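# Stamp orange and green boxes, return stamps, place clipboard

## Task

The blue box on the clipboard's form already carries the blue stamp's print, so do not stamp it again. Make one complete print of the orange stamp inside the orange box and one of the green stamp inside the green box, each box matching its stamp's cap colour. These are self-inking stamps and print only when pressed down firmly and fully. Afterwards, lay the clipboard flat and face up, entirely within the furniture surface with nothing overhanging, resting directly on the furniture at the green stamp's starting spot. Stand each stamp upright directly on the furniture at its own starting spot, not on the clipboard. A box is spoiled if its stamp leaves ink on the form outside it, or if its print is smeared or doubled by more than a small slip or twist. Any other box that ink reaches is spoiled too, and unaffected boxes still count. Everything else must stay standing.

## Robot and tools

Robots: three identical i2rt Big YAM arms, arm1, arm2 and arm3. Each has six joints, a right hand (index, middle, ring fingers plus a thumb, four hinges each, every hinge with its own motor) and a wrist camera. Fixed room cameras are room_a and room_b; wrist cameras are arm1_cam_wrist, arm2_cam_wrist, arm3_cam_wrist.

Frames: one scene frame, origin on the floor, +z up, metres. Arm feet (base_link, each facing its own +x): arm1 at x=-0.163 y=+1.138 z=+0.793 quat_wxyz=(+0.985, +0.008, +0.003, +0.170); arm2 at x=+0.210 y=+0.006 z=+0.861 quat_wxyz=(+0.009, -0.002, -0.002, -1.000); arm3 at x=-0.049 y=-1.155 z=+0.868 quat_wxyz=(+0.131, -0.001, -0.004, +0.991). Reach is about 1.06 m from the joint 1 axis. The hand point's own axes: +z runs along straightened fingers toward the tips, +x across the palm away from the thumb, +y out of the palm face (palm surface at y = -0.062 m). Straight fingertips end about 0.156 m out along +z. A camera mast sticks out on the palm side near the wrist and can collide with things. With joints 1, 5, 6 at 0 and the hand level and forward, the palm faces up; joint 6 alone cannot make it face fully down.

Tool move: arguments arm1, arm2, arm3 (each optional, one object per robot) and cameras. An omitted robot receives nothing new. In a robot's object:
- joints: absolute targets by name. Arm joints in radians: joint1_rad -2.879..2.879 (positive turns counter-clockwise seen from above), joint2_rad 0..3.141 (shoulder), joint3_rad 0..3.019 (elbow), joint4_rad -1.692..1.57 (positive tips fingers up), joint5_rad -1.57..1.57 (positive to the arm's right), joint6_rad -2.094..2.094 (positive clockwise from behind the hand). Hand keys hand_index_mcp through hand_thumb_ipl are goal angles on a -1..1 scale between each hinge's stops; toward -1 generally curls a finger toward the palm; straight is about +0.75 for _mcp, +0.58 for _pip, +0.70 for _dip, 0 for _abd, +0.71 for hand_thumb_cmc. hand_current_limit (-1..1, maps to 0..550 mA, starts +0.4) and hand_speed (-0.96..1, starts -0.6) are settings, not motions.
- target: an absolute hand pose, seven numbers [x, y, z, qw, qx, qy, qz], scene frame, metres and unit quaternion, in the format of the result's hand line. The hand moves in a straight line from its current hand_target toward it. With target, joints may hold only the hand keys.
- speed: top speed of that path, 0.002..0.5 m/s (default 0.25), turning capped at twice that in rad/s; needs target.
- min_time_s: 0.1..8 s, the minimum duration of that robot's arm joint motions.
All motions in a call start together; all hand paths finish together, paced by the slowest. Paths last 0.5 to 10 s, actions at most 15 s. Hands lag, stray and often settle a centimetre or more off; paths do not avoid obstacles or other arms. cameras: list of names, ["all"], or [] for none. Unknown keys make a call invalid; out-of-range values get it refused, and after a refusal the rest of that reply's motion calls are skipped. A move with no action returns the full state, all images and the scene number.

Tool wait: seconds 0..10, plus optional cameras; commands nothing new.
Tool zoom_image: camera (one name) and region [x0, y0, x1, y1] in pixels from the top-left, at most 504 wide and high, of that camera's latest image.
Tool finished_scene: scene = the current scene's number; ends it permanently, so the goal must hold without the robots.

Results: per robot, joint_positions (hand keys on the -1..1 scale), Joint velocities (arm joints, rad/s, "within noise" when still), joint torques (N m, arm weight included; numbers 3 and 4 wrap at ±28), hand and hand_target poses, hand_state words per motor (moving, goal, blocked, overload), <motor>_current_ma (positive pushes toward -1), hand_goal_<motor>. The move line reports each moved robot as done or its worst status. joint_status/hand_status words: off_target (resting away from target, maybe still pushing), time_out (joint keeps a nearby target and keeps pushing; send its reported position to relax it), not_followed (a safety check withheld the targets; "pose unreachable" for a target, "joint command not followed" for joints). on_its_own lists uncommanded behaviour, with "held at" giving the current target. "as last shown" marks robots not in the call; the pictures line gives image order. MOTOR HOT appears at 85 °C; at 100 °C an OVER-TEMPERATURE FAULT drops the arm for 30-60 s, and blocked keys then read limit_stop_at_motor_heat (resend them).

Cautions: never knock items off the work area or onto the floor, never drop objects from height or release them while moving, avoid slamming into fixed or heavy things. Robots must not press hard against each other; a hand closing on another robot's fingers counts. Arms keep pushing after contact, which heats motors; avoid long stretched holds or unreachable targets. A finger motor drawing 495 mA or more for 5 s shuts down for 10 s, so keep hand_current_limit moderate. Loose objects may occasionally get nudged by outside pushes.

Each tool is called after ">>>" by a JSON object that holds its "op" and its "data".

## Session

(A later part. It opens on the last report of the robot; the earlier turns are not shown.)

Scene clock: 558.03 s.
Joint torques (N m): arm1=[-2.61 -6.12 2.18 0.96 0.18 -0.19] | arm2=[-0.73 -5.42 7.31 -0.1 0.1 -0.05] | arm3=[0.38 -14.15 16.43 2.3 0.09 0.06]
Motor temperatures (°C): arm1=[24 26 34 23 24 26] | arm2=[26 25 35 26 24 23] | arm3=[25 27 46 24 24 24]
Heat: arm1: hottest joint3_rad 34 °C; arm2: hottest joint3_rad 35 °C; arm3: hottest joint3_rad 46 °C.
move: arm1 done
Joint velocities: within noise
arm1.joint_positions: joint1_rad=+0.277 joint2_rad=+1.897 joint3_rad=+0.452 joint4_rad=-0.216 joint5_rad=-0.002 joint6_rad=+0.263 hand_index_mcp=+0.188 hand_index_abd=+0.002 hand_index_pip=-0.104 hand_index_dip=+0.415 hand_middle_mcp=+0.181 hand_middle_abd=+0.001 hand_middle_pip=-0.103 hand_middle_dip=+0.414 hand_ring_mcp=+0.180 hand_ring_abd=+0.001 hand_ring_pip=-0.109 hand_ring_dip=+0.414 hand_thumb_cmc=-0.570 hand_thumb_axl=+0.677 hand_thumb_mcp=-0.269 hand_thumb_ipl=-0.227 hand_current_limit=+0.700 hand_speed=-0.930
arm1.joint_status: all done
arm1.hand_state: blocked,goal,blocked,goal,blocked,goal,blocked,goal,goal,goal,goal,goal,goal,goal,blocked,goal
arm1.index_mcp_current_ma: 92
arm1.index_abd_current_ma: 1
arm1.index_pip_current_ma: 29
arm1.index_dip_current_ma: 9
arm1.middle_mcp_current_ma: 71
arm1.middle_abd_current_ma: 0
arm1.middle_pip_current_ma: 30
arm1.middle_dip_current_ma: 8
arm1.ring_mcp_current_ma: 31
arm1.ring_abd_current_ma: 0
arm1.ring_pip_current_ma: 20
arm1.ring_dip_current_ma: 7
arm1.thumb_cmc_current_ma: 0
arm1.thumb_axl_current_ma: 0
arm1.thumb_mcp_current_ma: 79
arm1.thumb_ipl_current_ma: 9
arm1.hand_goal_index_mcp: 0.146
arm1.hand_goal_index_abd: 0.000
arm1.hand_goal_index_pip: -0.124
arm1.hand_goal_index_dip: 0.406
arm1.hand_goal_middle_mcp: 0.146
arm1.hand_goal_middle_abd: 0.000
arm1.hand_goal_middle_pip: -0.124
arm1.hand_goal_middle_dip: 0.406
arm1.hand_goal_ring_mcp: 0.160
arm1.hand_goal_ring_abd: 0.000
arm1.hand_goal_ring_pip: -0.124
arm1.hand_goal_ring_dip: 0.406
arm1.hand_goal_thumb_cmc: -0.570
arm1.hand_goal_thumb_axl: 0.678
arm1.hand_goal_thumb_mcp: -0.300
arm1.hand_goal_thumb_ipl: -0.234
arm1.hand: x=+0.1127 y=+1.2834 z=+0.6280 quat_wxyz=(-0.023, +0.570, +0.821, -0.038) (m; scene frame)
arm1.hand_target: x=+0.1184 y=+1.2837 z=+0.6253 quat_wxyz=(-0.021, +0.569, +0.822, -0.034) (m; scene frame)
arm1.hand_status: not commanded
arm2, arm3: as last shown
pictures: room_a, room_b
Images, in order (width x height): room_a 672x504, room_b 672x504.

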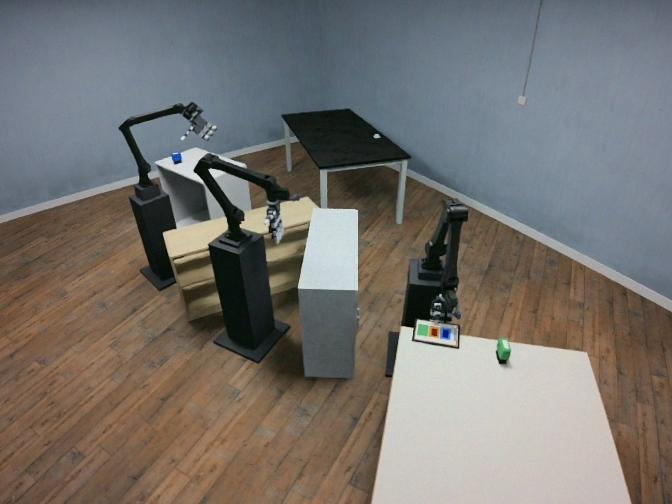

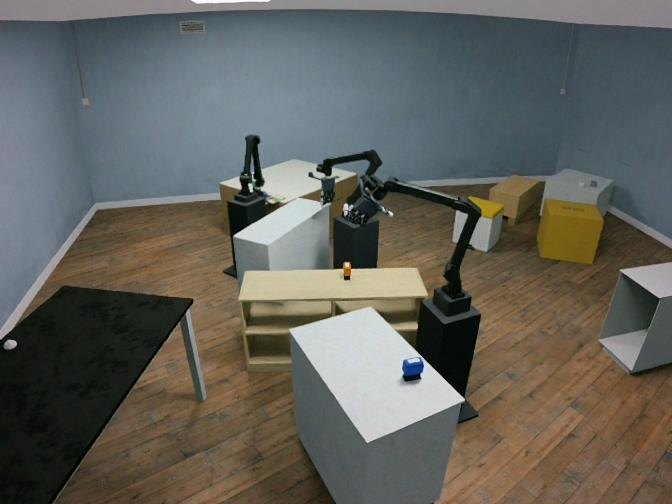

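>>> {"op": "move", "data": {"arm1": {"joints": {"joint2_rad": 1.924, "joint3_rad": 0.460, "joint4_rad": -0.186}, "min_time_s": 1.5}}}

>>> {"op": "move", "data": {"arm1": {"joints": {"joint2_rad": 1.934, "joint3_rad": 0.460, "joint4_rad": -0.176}, "min_time_s": 1.5}, "cameras": ["room_a", "room_b", "arm1_cam_wrist"]}}

>>> {"op": "zoom_image", "data": {"camera": "room_a", "region": [395, 290, 475, 350]}}

Scene clock: 560.00 s.
Joint torques (N m): arm1=[-2.55 -6.07 2.1 0.9 0.18 -0.2] | arm2=[-0.79 -5.36 7.31 -0.1 0.1 -0.06] | arm3=[0.32 -14.1 16.43 2.32 0.09 0.05]
Motor temperatures (°C): arm1=[24 26 34 23 24 26] | arm2=[26 25 35 26 24 23] | arm3=[25 27 46 24 24 24]
Heat: arm1: hottest joint3_rad 34 °C; arm2: hottest joint3_rad 35 °C; arm3: hottest joint3_rad 46 °C.
move: arm1 done
Joint velocities: within noise
arm1.joint_positions: joint1_rad=+0.277 joint2_rad=+1.908 joint3_rad=+0.452 joint4_rad=-0.200 joint5_rad=-0.002 joint6_rad=+0.263 hand_index_mcp=+0.184 hand_index_abd=+0.002 hand_index_pip=-0.105 hand_index_dip=+0.414 hand_middle_mcp=+0.181 hand_middle_abd=+0.001 hand_middle_pip=-0.104 hand_middle_dip=+0.414 hand_ring_mcp=+0.181 hand_ring_abd=+0.001 hand_ring_pip=-0.108 hand_ring_dip=+0.414 hand_thumb_cmc=-0.571 hand_thumb_axl=+0.677 hand_thumb_mcp=-0.272 hand_thumb_ipl=-0.227 hand_current_limit=+0.700 hand_speed=-0.930
arm1.joint_status: all done
arm1.hand_state: blocked,goal,goal,goal,blocked,goal,blocked,goal,blocked,goal,goal,goal,goal,goal,blocked,goal
arm1.index_mcp_current_ma: 78
arm1.index_abd_current_ma: 1
arm1.index_pip_current_ma: 26
arm1.index_dip_current_ma: 8
arm1.middle_mcp_current_ma: 71
arm1.middle_abd_current_ma: 0
arm1.middle_pip_current_ma: 29
arm1.middle_dip_current_ma: 8
arm1.ring_mcp_current_ma: 35
arm1.ring_abd_current_ma: 0
arm1.ring_pip_current_ma: 21
arm1.ring_dip_current_ma: 8
arm1.thumb_cmc_current_ma: 0
arm1.thumb_axl_current_ma: -1
arm1.thumb_mcp_current_ma: 68
arm1.thumb_ipl_current_ma: 9
arm1.hand_goal_index_mcp: 0.146
arm1.hand_goal_index_abd: 0.000
arm1.hand_goal_index_pip: -0.124
arm1.hand_goal_index_dip: 0.406
arm1.hand_goal_middle_mcp: 0.146
arm1.hand_goal_middle_abd: 0.000
arm1.hand_goal_middle_pip: -0.124
arm1.hand_goal_middle_dip: 0.406
arm1.hand_goal_ring_mcp: 0.160
arm1.hand_goal_ring_abd: 0.000
arm1.hand_goal_ring_pip: -0.124
arm1.hand_goal_ring_dip: 0.406
arm1.hand_goal_thumb_cmc: -0.570
arm1.hand_goal_thumb_axl: 0.678
arm1.hand_goal_thumb_mcp: -0.300
arm1.hand_goal_thumb_ipl: -0.234
arm1.hand: x=+0.1132 y=+1.2839 z=+0.6257 quat_wxyz=(-0.022, +0.570, +0.821, -0.036) (m; scene frame)
arm1.hand_target: x=+0.1182 y=+1.2836 z=+0.6225 quat_wxyz=(-0.021, +0.569, +0.822, -0.033) (m; scene frame)
arm1.hand_status: not commanded
arm2.joint_positions: joint1_rad=-1.273 joint2_rad=+1.063 joint3_rad=+0.756 joint4_rad=-1.201 joint5_rad=+0.000 joint6_rad=+0.010 hand_index_mcp=+0.751 hand_index_abd=-0.001 hand_index_pip=+0.575 hand_index_dip=+0.693 hand_middle_mcp=+0.751 hand_middle_abd=+0.000 hand_middle_pip=+0.575 hand_middle_dip=+0.694 hand_ring_mcp=+0.751 hand_ring_abd=+0.000 hand_ring_pip=+0.575 hand_ring_dip=+0.693 hand_thumb_cmc=+0.712 hand_thumb_axl=+0.677 hand_thumb_mcp=+0.222 hand_thumb_ipl=+0.163 hand_current_limit=+0.700 hand_speed=-0.850
arm2.joint_status: not commanded
arm2.hand_state: goal,goal,goal,goal,goal,goal,goal,goal,goal,goal,goal,goal,goal,goal,goal,goal
arm2.index_mcp_current_ma: -10
arm2.index_abd_current_ma: -3
arm2.index_pip_current_ma: -10
arm2.index_dip_current_ma: -9
arm2.middle_mcp_current_ma: -11
arm2.middle_abd_current_ma: 1
arm2.middle_pip_current_ma: -9
arm2.middle_dip_current_ma: -7
arm2.ring_mcp_current_ma: -11
arm2.ring_abd_current_ma: -1
arm2.ring_pip_current_ma: -9
arm2.ring_dip_current_ma: -10
arm2.thumb_cmc_current_ma: -6
arm2.thumb_axl_current_ma: -4
arm2.thumb_mcp_current_ma: -10
arm2.thumb_ipl_current_ma: -22
arm2.hand_goal_index_mcp: 0.754
arm2.hand_goal_index_abd: 0.000
arm2.hand_goal_index_pip: 0.578
arm2.hand_goal_index_dip: 0.696
arm2.hand_goal_middle_mcp: 0.754
arm2.hand_goal_middle_abd: 0.000
arm2.hand_goal_middle_pip: 0.578
arm2.hand_goal_middle_dip: 0.696
arm2.hand_goal_ring_mcp: 0.754
arm2.hand_goal_ring_abd: 0.000
arm2.hand_goal_ring_pip: 0.578
arm2.hand_goal_ring_dip: 0.696
arm2.hand_goal_thumb_cmc: 0.714
arm2.hand_goal_thumb_axl: 0.678
arm2.hand_goal_thumb_mcp: 0.224
arm2.hand_goal_thumb_ipl: 0.168
arm2.hand: x=+0.1215 y=+0.3569 z=+0.9963 quat_wxyz=(+0.007, +0.152, -0.988, -0.029) (m; scene frame)
arm2.hand_target: x=+0.1253 y=+0.3537 z=+0.9954 quat_wxyz=(+0.006, +0.152, -0.988, -0.025) (m; scene frame)
arm2.hand_status: not commanded
arm3.joint_positions: joint1_rad=-0.661 joint2_rad=+1.359 joint3_rad=+1.551 joint4_rad=-1.019 joint5_rad=-0.001 joint6_rad=+1.030 hand_index_mcp=+1.000 hand_index_abd=+0.003 hand_index_pip=-1.000 hand_index_dip=+0.699 hand_middle_mcp=+1.000 hand_middle_abd=+0.002 hand_middle_pip=-0.998 hand_middle_dip=+0.698 hand_ring_mcp=+1.000 hand_ring_abd=+0.000 hand_ring_pip=-0.995 hand_ring_dip=+0.698 hand_thumb_cmc=+0.715 hand_thumb_axl=+0.677 hand_thumb_mcp=+0.223 hand_thumb_ipl=+0.168 hand_current_limit=+0.800 hand_speed=-0.800
arm3.joint_status: not commanded
arm3.hand_state: goal,goal,goal,goal,goal,goal,goal,goal,goal,goal,goal,goal,goal,goal,goal,goal
arm3.index_mcp_current_ma: -1
arm3.index_abd_current_ma: 5
arm3.index_pip_current_ma: 0
arm3.index_dip_current_ma: 5
arm3.middle_mcp_current_ma: 0
arm3.middle_abd_current_ma: 3
arm3.middle_pip_current_ma: 4
arm3.middle_dip_current_ma: 4
arm3.ring_mcp_current_ma: 0
arm3.ring_abd_current_ma: 0
arm3.ring_pip_current_ma: 11
arm3.ring_dip_current_ma: 5
arm3.thumb_cmc_current_ma: 1
arm3.thumb_axl_current_ma: -1
arm3.thumb_mcp_current_ma: -9
arm3.thumb_ipl_current_ma: -1
arm3.hand_goal_index_mcp: 1.000
arm3.hand_goal_index_abd: 0.000
arm3.hand_goal_index_pip: -1.000
arm3.hand_goal_index_dip: 0.696
arm3.hand_goal_middle_mcp: 1.000
arm3.hand_goal_middle_abd: 0.000
arm3.hand_goal_middle_pip: -1.000
arm3.hand_goal_middle_dip: 0.696
arm3.hand_goal_ring_mcp: 1.000
arm3.hand_goal_ring_abd: 0.000
arm3.hand_goal_ring_pip: -1.000
arm3.hand_goal_ring_dip: 0.696
arm3.hand_goal_thumb_cmc: 0.714
arm3.hand_goal_thumb_axl: 0.678
arm3.hand_goal_thumb_mcp: 0.226
arm3.hand_goal_thumb_ipl: 0.168
arm3.hand: x=-0.3254 y=-0.6529 z=+1.2925 quat_wxyz=(-0.269, +0.176, +0.914, +0.246) (m; scene frame)
arm3.hand_target: x=-0.3295 y=-0.6478 z=+1.3228 quat_wxyz=(-0.294, +0.178, +0.901, +0.266) (m; scene frame)
arm3.hand_status: not commanded
pictures: none

Scene clock: 561.80 s.
Joint torques (N m): arm1=[-2.49 -6.07 2.02 0.8 0.17 -0.19] | arm2=[-0.79 -5.36 7.31 -0.1 0.11 -0.05] | arm3=[0.38 -14.15 16.43 2.33 0.09 0.05]
Motor temperatures (°C): arm1=[24 26 34 23 24 26] | arm2=[26 25 35 26 24 23] | arm3=[25 27 46 24 24 24]
Heat: arm1: hottest joint3_rad 34 °C; arm2: hottest joint3_rad 35 °C; arm3: hottest joint3_rad 46 °C.
move: arm1 done
Joint velocities: arm1=[-0.015 -0.005 -0.046 0.012 -0.037 0.081] | arm2=[within noise] | arm3=[within noise]
arm1.joint_positions: joint1_rad=+0.277 joint2_rad=+1.916 joint3_rad=+0.452 joint4_rad=-0.189 joint5_rad=-0.002 joint6_rad=+0.263 hand_index_mcp=+0.179 hand_index_abd=+0.002 hand_index_pip=-0.107 hand_index_dip=+0.414 hand_middle_mcp=+0.178 hand_middle_abd=+0.001 hand_middle_pip=-0.106 hand_middle_dip=+0.414 hand_ring_mcp=+0.181 hand_ring_abd=+0.001 hand_ring_pip=-0.109 hand_ring_dip=+0.413 hand_thumb_cmc=-0.571 hand_thumb_axl=+0.677 hand_thumb_mcp=-0.277 hand_thumb_ipl=-0.227 hand_current_limit=+0.700 hand_speed=-0.930
arm1.joint_status: all done
arm1.hand_state: blocked,goal,goal,goal,blocked,goal,goal,goal,blocked,goal,goal,goal,goal,goal,blocked,goal
arm1.index_mcp_current_ma: 65
arm1.index_abd_current_ma: 1
arm1.index_pip_current_ma: 22
arm1.index_dip_current_ma: 7
arm1.middle_mcp_current_ma: 63
arm1.middle_abd_current_ma: 0
arm1.middle_pip_current_ma: 24
arm1.middle_dip_current_ma: 8
arm1.ring_mcp_current_ma: 35
arm1.ring_abd_current_ma: 0
arm1.ring_pip_current_ma: 19
arm1.ring_dip_current_ma: 7
arm1.thumb_cmc_current_ma: 0
arm1.thumb_axl_current_ma: 0
arm1.thumb_mcp_current_ma: 53
arm1.thumb_ipl_current_ma: 9
arm1.hand_goal_index_mcp: 0.146
arm1.hand_goal_index_abd: 0.000
arm1.hand_goal_index_pip: -0.124
arm1.hand_goal_index_dip: 0.406
arm1.hand_goal_middle_mcp: 0.146
arm1.hand_goal_middle_abd: 0.000
arm1.hand_goal_middle_pip: -0.124
arm1.hand_goal_middle_dip: 0.406
arm1.hand_goal_ring_mcp: 0.160
arm1.hand_goal_ring_abd: 0.000
arm1.hand_goal_ring_pip: -0.124
arm1.hand_goal_ring_dip: 0.406
arm1.hand_goal_thumb_cmc: -0.570
arm1.hand_goal_thumb_axl: 0.678
arm1.hand_goal_thumb_mcp: -0.300
arm1.hand_goal_thumb_ipl: -0.234
arm1.hand: x=+0.1137 y=+1.2843 z=+0.6241 quat_wxyz=(-0.022, +0.570, +0.821, -0.034) (m; scene frame)
arm1.hand_target: x=+0.1178 y=+1.2834 z=+0.6202 quat_wxyz=(-0.021, +0.569, +0.822, -0.033) (m; scene frame)
arm1.hand_status: not commanded
arm2, arm3: as last shown
pictures: arm1_cam_wrist, room_a, room_b
Images, in order (width x height): arm1_cam_wrist 672x504, room_a 672x504, room_b 672x504.

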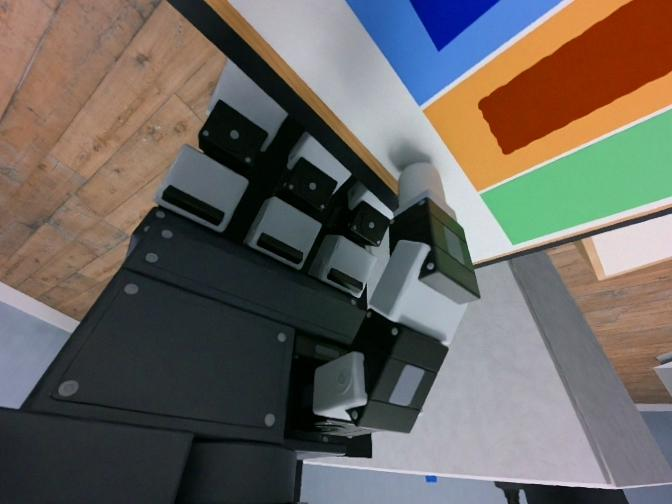

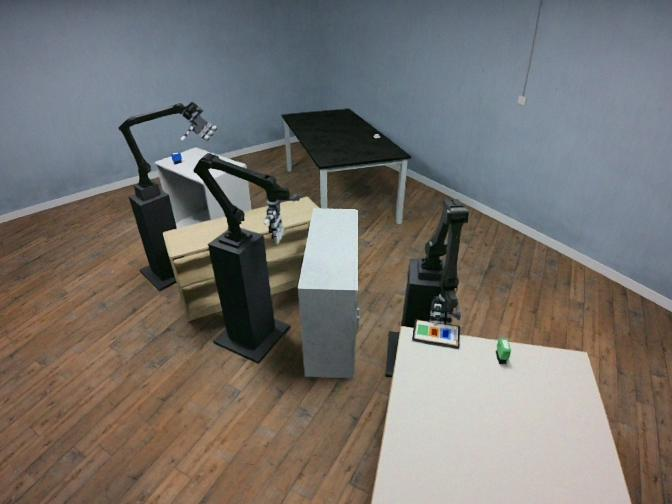

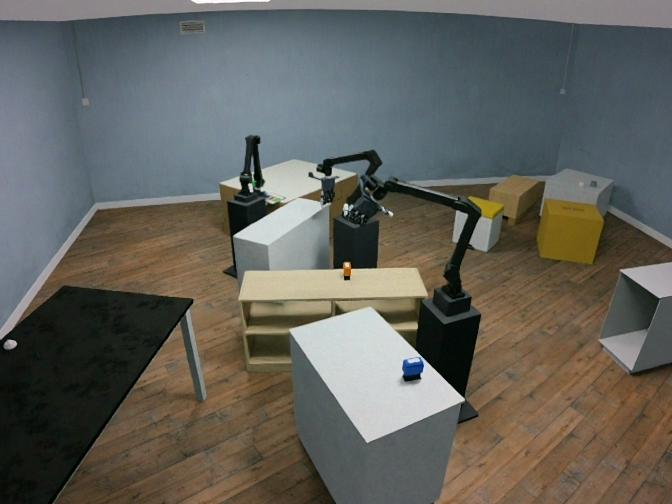

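Scaled by 6.300 from the camera's 672x504 image, which has a finer 960x720 frame.

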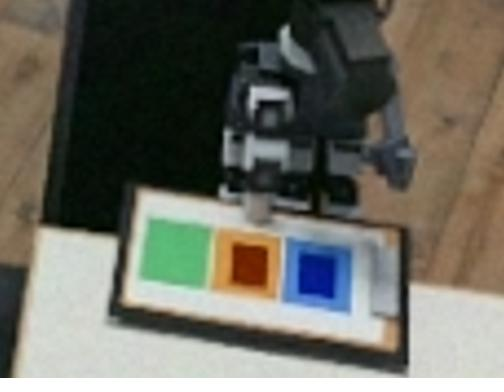

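>>> {"op": "move", "data": {"arm1": {"joints": {"hand_thumb_mcp": -0.20}}}}

>>> {"op": "move", "data": {"arm1": {"joints": {"hand_thumb_mcp": 0.0}}, "cameras": ["room_a", "arm1_cam_wrist"]}}

>>> {"op": "zoom_image", "data": {"camera": "room_a", "region": [395, 290, 475, 350]}}

Scene clock: 563.33 s.
Joint torques (N m): arm1=[-2.61 -6.07 2.03 0.84 0.18 -0.2] | arm2=[-0.79 -5.36 7.31 -0.1 0.1 -0.05] | arm3=[0.38 -14.15 16.43 2.33 0.09 0.05]
Motor temperatures (°C): arm1=[24 26 34 23 24 26] | arm2=[26 25 35 26 24 23] | arm3=[25 27 46 24 24 24]
Heat: arm1: hottest joint3_rad 34 °C; arm2: hottest joint3_rad 35 °C; arm3: hottest joint3_rad 46 °C.
move: arm1 off_target
Joint velocities: within noise
arm1.joint_positions: joint1_rad=+0.277 joint2_rad=+1.916 joint3_rad=+0.452 joint4_rad=-0.189 joint5_rad=-0.002 joint6_rad=+0.263 hand_index_mcp=+0.173 hand_index_abd=+0.002 hand_index_pip=-0.109 hand_index_dip=+0.414 hand_middle_mcp=+0.172 hand_middle_abd=+0.001 hand_middle_pip=-0.109 hand_middle_dip=+0.414 hand_ring_mcp=+0.176 hand_ring_abd=+0.001 hand_ring_pip=-0.115 hand_ring_dip=+0.411 hand_thumb_cmc=-0.571 hand_thumb_axl=+0.677 hand_thumb_mcp=-0.221 hand_thumb_ipl=-0.239 hand_current_limit=+0.700 hand_speed=-0.930
arm1.joint_status: hand_thumb_mcp off_target (ended at -0.221, target -0.200)
arm1.hand_state: blocked,goal,goal,goal,blocked,goal,goal,goal,goal,goal,goal,goal,goal,goal,blocked,goal
arm1.index_mcp_current_ma: 48
arm1.index_abd_current_ma: 1
arm1.index_pip_current_ma: 19
arm1.index_dip_current_ma: 7
arm1.middle_mcp_current_ma: 45
arm1.middle_abd_current_ma: 0
arm1.middle_pip_current_ma: 19
arm1.middle_dip_current_ma: 7
arm1.ring_mcp_current_ma: 23
arm1.ring_abd_current_ma: 0
arm1.ring_pip_current_ma: 10
arm1.ring_dip_current_ma: 4
arm1.thumb_cmc_current_ma: 0
arm1.thumb_axl_current_ma: 0
arm1.thumb_mcp_current_ma: -46
arm1.thumb_ipl_current_ma: -6
arm1.hand_goal_index_mcp: 0.146
arm1.hand_goal_index_abd: 0.000
arm1.hand_goal_index_pip: -0.124
arm1.hand_goal_index_dip: 0.406
arm1.hand_goal_middle_mcp: 0.146
arm1.hand_goal_middle_abd: 0.000
arm1.hand_goal_middle_pip: -0.124
arm1.hand_goal_middle_dip: 0.406
arm1.hand_goal_ring_mcp: 0.160
arm1.hand_goal_ring_abd: 0.000
arm1.hand_goal_ring_pip: -0.124
arm1.hand_goal_ring_dip: 0.406
arm1.hand_goal_thumb_cmc: -0.570
arm1.hand_goal_thumb_axl: 0.678
arm1.hand_goal_thumb_mcp: -0.200
arm1.hand_goal_thumb_ipl: -0.234
arm1.hand: x=+0.1136 y=+1.2842 z=+0.6240 quat_wxyz=(-0.022, +0.570, +0.821, -0.035) (m; scene frame)
arm1.hand_target: x=+0.1178 y=+1.2835 z=+0.6202 quat_wxyz=(-0.021, +0.569, +0.822, -0.033) (m; scene frame)
arm1.hand_status: not commanded
arm2, arm3: as last shown
pictures: none

Scene clock: 564.80 s.
Joint torques (N m): arm1=[-2.49 -6.12 2.06 0.81 0.18 -0.2] | arm2=[-0.79 -5.36 7.3 -0.1 0.1 -0.05] | arm3=[0.32 -14.1 16.44 2.32 0.09 0.05]
Motor temperatures (°C): arm1=[24 26 34 23 24 26] | arm2=[26 25 35 26 24 23] | arm3=[25 27 46 24 24 24]
Heat: arm1: hottest joint3_rad 34 °C; arm2: hottest joint3_rad 35 °C; arm3: hottest joint3_rad 46 °C.
move: arm1 done
Joint velocities: within noise
arm1.joint_positions: joint1_rad=+0.277 joint2_rad=+1.916 joint3_rad=+0.452 joint4_rad=-0.189 joint5_rad=-0.002 joint6_rad=+0.263 hand_index_mcp=+0.168 hand_index_abd=+0.002 hand_index_pip=-0.113 hand_index_dip=+0.411 hand_middle_mcp=+0.166 hand_middle_abd=+0.001 hand_middle_pip=-0.114 hand_middle_dip=+0.411 hand_ring_mcp=+0.175 hand_ring_abd=+0.001 hand_ring_pip=-0.116 hand_ring_dip=+0.410 hand_thumb_cmc=-0.571 hand_thumb_axl=+0.677 hand_thumb_mcp=-0.010 hand_thumb_ipl=-0.237 hand_current_limit=+0.700 hand_speed=-0.930
arm1.joint_status: all done
arm1.hand_state: blocked,goal,goal,goal,goal,goal,goal,goal,goal,goal,goal,goal,goal,goal,goal,goal
arm1.index_mcp_current_ma: 37
arm1.index_abd_current_ma: 1
arm1.index_pip_current_ma: 12
arm1.index_dip_current_ma: 4
arm1.middle_mcp_current_ma: 31
arm1.middle_abd_current_ma: 0
arm1.middle_pip_current_ma: 11
arm1.middle_dip_current_ma: 4
arm1.ring_mcp_current_ma: 20
arm1.ring_abd_current_ma: 0
arm1.ring_pip_current_ma: 7
arm1.ring_dip_current_ma: 3
arm1.thumb_cmc_current_ma: 0
arm1.thumb_axl_current_ma: 0
arm1.thumb_mcp_current_ma: -16
arm1.thumb_ipl_current_ma: -3
arm1.hand_goal_index_mcp: 0.146
arm1.hand_goal_index_abd: 0.000
arm1.hand_goal_index_pip: -0.124
arm1.hand_goal_index_dip: 0.406
arm1.hand_goal_middle_mcp: 0.146
arm1.hand_goal_middle_abd: 0.000
arm1.hand_goal_middle_pip: -0.124
arm1.hand_goal_middle_dip: 0.406
arm1.hand_goal_ring_mcp: 0.160
arm1.hand_goal_ring_abd: 0.000
arm1.hand_goal_ring_pip: -0.124
arm1.hand_goal_ring_dip: 0.406
arm1.hand_goal_thumb_cmc: -0.570
arm1.hand_goal_thumb_axl: 0.678
arm1.hand_goal_thumb_mcp: 0.000
arm1.hand_goal_thumb_ipl: -0.234
arm1.hand: x=+0.1136 y=+1.2842 z=+0.6240 quat_wxyz=(-0.022, +0.570, +0.821, -0.035) (m; scene frame)
arm1.hand_target: x=+0.1178 y=+1.2835 z=+0.6202 quat_wxyz=(-0.021, +0.569, +0.822, -0.033) (m; scene frame)
arm1.hand_status: not commanded
arm2, arm3: as last shown
pictures: arm1_cam_wrist, room_a
Images, in order (width x height): arm1_cam_wrist 672x504, room_a 672x504.

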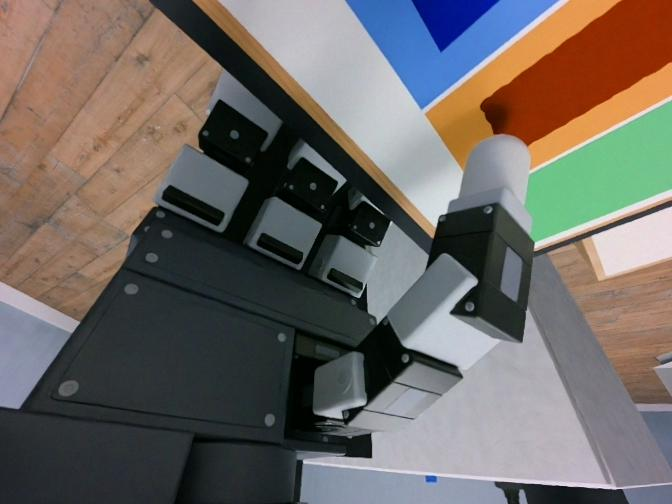

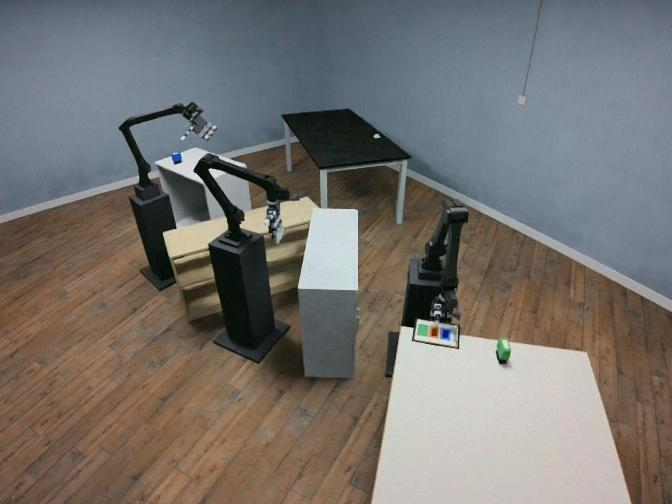

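Scaled by 6.300 from the camera's 672x504 image, which has a finer 960x720 frame.

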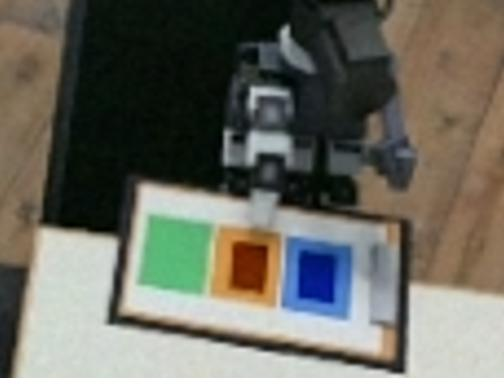

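>>> {"op": "move", "data": {"arm1": {"joints": {"hand_thumb_mcp": 0.224, "hand_thumb_ipl": 0.168, "hand_speed": -0.8, "joint2_rad": 1.946, "joint4_rad": -0.164}, "min_time_s": 1.5}}}

>>> {"op": "move", "data": {"arm1": {"joints": {"joint2_rad": 1.957, "joint4_rad": -0.153}, "min_time_s": 1.5}, "cameras": ["room_a", "arm1_cam_wrist"]}}

>>> {"op": "zoom_image", "data": {"camera": "room_a", "region": [395, 290, 475, 350]}}

Scene clock: 566.73 s.
Joint torques (N m): arm1=[-2.61 -5.89 1.96 0.68 0.18 -0.2] | arm2=[-0.85 -5.42 7.31 -0.1 0.1 -0.06] | arm3=[0.38 -14.15 16.42 2.32 0.09 0.05]
Motor temperatures (°C): arm1=[24 26 34 23 24 26] | arm2=[26 25 35 26 24 23] | arm3=[25 27 46 24 24 24]
Heat: arm1: hottest joint3_rad 34 °C; arm2: hottest joint3_rad 35 °C; arm3: hottest joint3_rad 46 °C.
move: arm1 done
Joint velocities: within noise
arm1.joint_positions: joint1_rad=+0.277 joint2_rad=+1.926 joint3_rad=+0.452 joint4_rad=-0.174 joint5_rad=-0.002 joint6_rad=+0.263 hand_index_mcp=+0.162 hand_index_abd=+0.002 hand_index_pip=-0.117 hand_index_dip=+0.410 hand_middle_mcp=+0.161 hand_middle_abd=+0.001 hand_middle_pip=-0.116 hand_middle_dip=+0.410 hand_ring_mcp=+0.175 hand_ring_abd=+0.001 hand_ring_pip=-0.116 hand_ring_dip=+0.410 hand_thumb_cmc=-0.571 hand_thumb_axl=+0.677 hand_thumb_mcp=+0.212 hand_thumb_ipl=+0.164 hand_current_limit=+0.700 hand_speed=-0.800
arm1.joint_status: all done
arm1.hand_state: goal,goal,goal,goal,goal,goal,goal,goal,goal,goal,goal,goal,goal,goal,goal,goal
arm1.index_mcp_current_ma: 23
arm1.index_abd_current_ma: 1
arm1.index_pip_current_ma: 7
arm1.index_dip_current_ma: 3
arm1.middle_mcp_current_ma: 22
arm1.middle_abd_current_ma: 0
arm1.middle_pip_current_ma: 8
arm1.middle_dip_current_ma: 3
arm1.ring_mcp_current_ma: 20
arm1.ring_abd_current_ma: 0
arm1.ring_pip_current_ma: 7
arm1.ring_dip_current_ma: 3
arm1.thumb_cmc_current_ma: 0
arm1.thumb_axl_current_ma: 0
arm1.thumb_mcp_current_ma: -21
arm1.thumb_ipl_current_ma: -5
arm1.hand_goal_index_mcp: 0.146
arm1.hand_goal_index_abd: 0.000
arm1.hand_goal_index_pip: -0.124
arm1.hand_goal_index_dip: 0.406
arm1.hand_goal_middle_mcp: 0.146
arm1.hand_goal_middle_abd: 0.000
arm1.hand_goal_middle_pip: -0.124
arm1.hand_goal_middle_dip: 0.406
arm1.hand_goal_ring_mcp: 0.160
arm1.hand_goal_ring_abd: 0.000
arm1.hand_goal_ring_pip: -0.124
arm1.hand_goal_ring_dip: 0.406
arm1.hand_goal_thumb_cmc: -0.570
arm1.hand_goal_thumb_axl: 0.678
arm1.hand_goal_thumb_mcp: 0.224
arm1.hand_goal_thumb_ipl: 0.168
arm1.hand: x=+0.1142 y=+1.2847 z=+0.6219 quat_wxyz=(-0.021, +0.570, +0.821, -0.032) (m; scene frame)
arm1.hand_target: x=+0.1172 y=+1.2831 z=+0.6173 quat_wxyz=(-0.021, +0.569, +0.822, -0.034) (m; scene frame)
arm1.hand_status: not commanded
arm2, arm3: as last shown
pictures: none

Scene clock: 568.50 s.
Joint torques (N m): arm1=[-2.61 -6.01 1.91 0.69 0.18 -0.2] | arm2=[-0.79 -5.3 7.3 -0.1 0.1 -0.06] | arm3=[0.32 -14.15 16.42 2.32 0.09 0.05]
Motor temperatures (°C): arm1=[24 26 34 23 24 26] | arm2=[26 25 35 26 24 23] | arm3=[25 27 46 24 24 24]
Heat: arm1: hottest joint3_rad 34 °C; arm2: hottest joint3_rad 35 °C; arm3: hottest joint3_rad 46 °C.
move: arm1 done
Joint velocities: within noise
arm1.joint_positions: joint1_rad=+0.277 joint2_rad=+1.937 joint3_rad=+0.452 joint4_rad=-0.162 joint5_rad=-0.002 joint6_rad=+0.263 hand_index_mcp=+0.162 hand_index_abd=+0.002 hand_index_pip=-0.117 hand_index_dip=+0.410 hand_middle_mcp=+0.161 hand_middle_abd=+0.001 hand_middle_pip=-0.116 hand_middle_dip=+0.410 hand_ring_mcp=+0.175 hand_ring_abd=+0.001 hand_ring_pip=-0.116 hand_ring_dip=+0.410 hand_thumb_cmc=-0.571 hand_thumb_axl=+0.677 hand_thumb_mcp=+0.212 hand_thumb_ipl=+0.164 hand_current_limit=+0.700 hand_speed=-0.800
arm1.joint_status: all done
arm1.hand_state: goal,goal,goal,goal,goal,goal,goal,goal,goal,goal,goal,goal,goal,goal,goal,goal
arm1.index_mcp_current_ma: 23
arm1.index_abd_current_ma: 1
arm1.index_pip_current_ma: 7
arm1.index_dip_current_ma: 3
arm1.middle_mcp_current_ma: 22
arm1.middle_abd_current_ma: 0
arm1.middle_pip_current_ma: 8
arm1.middle_dip_current_ma: 3
arm1.ring_mcp_current_ma: 20
arm1.ring_abd_current_ma: 0
arm1.ring_pip_current_ma: 7
arm1.ring_dip_current_ma: 3
arm1.thumb_cmc_current_ma: 0
arm1.thumb_axl_current_ma: 0
arm1.thumb_mcp_current_ma: -21
arm1.thumb_ipl_current_ma: -5
arm1.hand_goal_index_mcp: 0.146
arm1.hand_goal_index_abd: 0.000
arm1.hand_goal_index_pip: -0.124
arm1.hand_goal_index_dip: 0.406
arm1.hand_goal_middle_mcp: 0.146
arm1.hand_goal_middle_abd: 0.000
arm1.hand_goal_middle_pip: -0.124
arm1.hand_goal_middle_dip: 0.406
arm1.hand_goal_ring_mcp: 0.160
arm1.hand_goal_ring_abd: 0.000
arm1.hand_goal_ring_pip: -0.124
arm1.hand_goal_ring_dip: 0.406
arm1.hand_goal_thumb_cmc: -0.570
arm1.hand_goal_thumb_axl: 0.678
arm1.hand_goal_thumb_mcp: 0.224
arm1.hand_goal_thumb_ipl: 0.168
arm1.hand: x=+0.1139 y=+1.2845 z=+0.6195 quat_wxyz=(-0.021, +0.570, +0.821, -0.032) (m; scene frame)
arm1.hand_target: x=+0.1169 y=+1.2829 z=+0.6149 quat_wxyz=(-0.021, +0.569, +0.822, -0.033) (m; scene frame)
arm1.hand_status: not commanded
arm2, arm3: as last shown
pictures: arm1_cam_wrist, room_a
Images, in order (width x height): arm1_cam_wrist 672x504, room_a 672x504.

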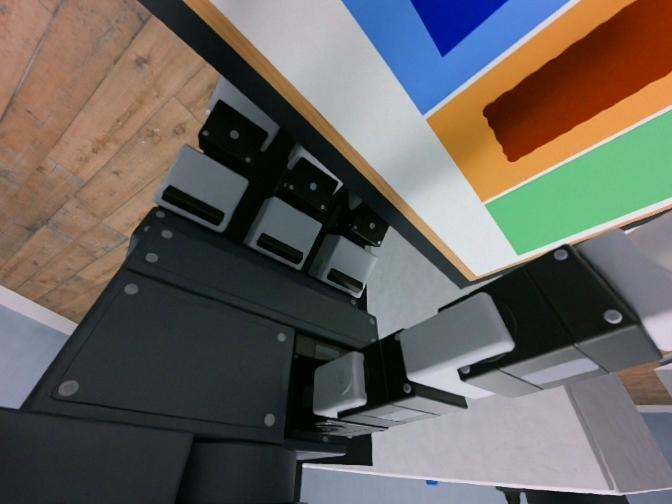

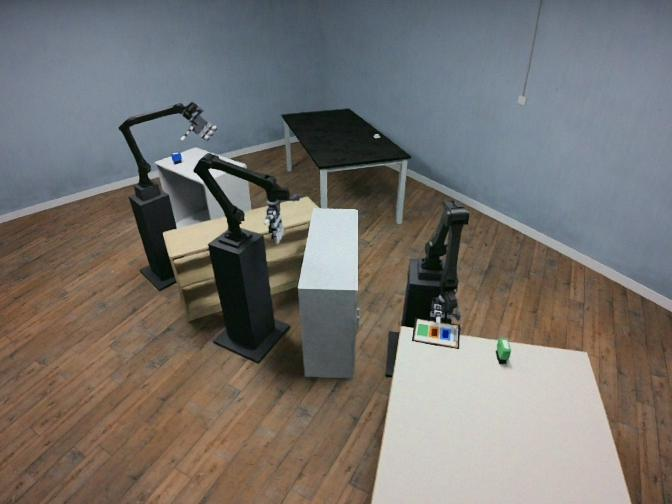

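Scaled by 6.300 from the camera's 672x504 image, which has a finer 960x720 frame.

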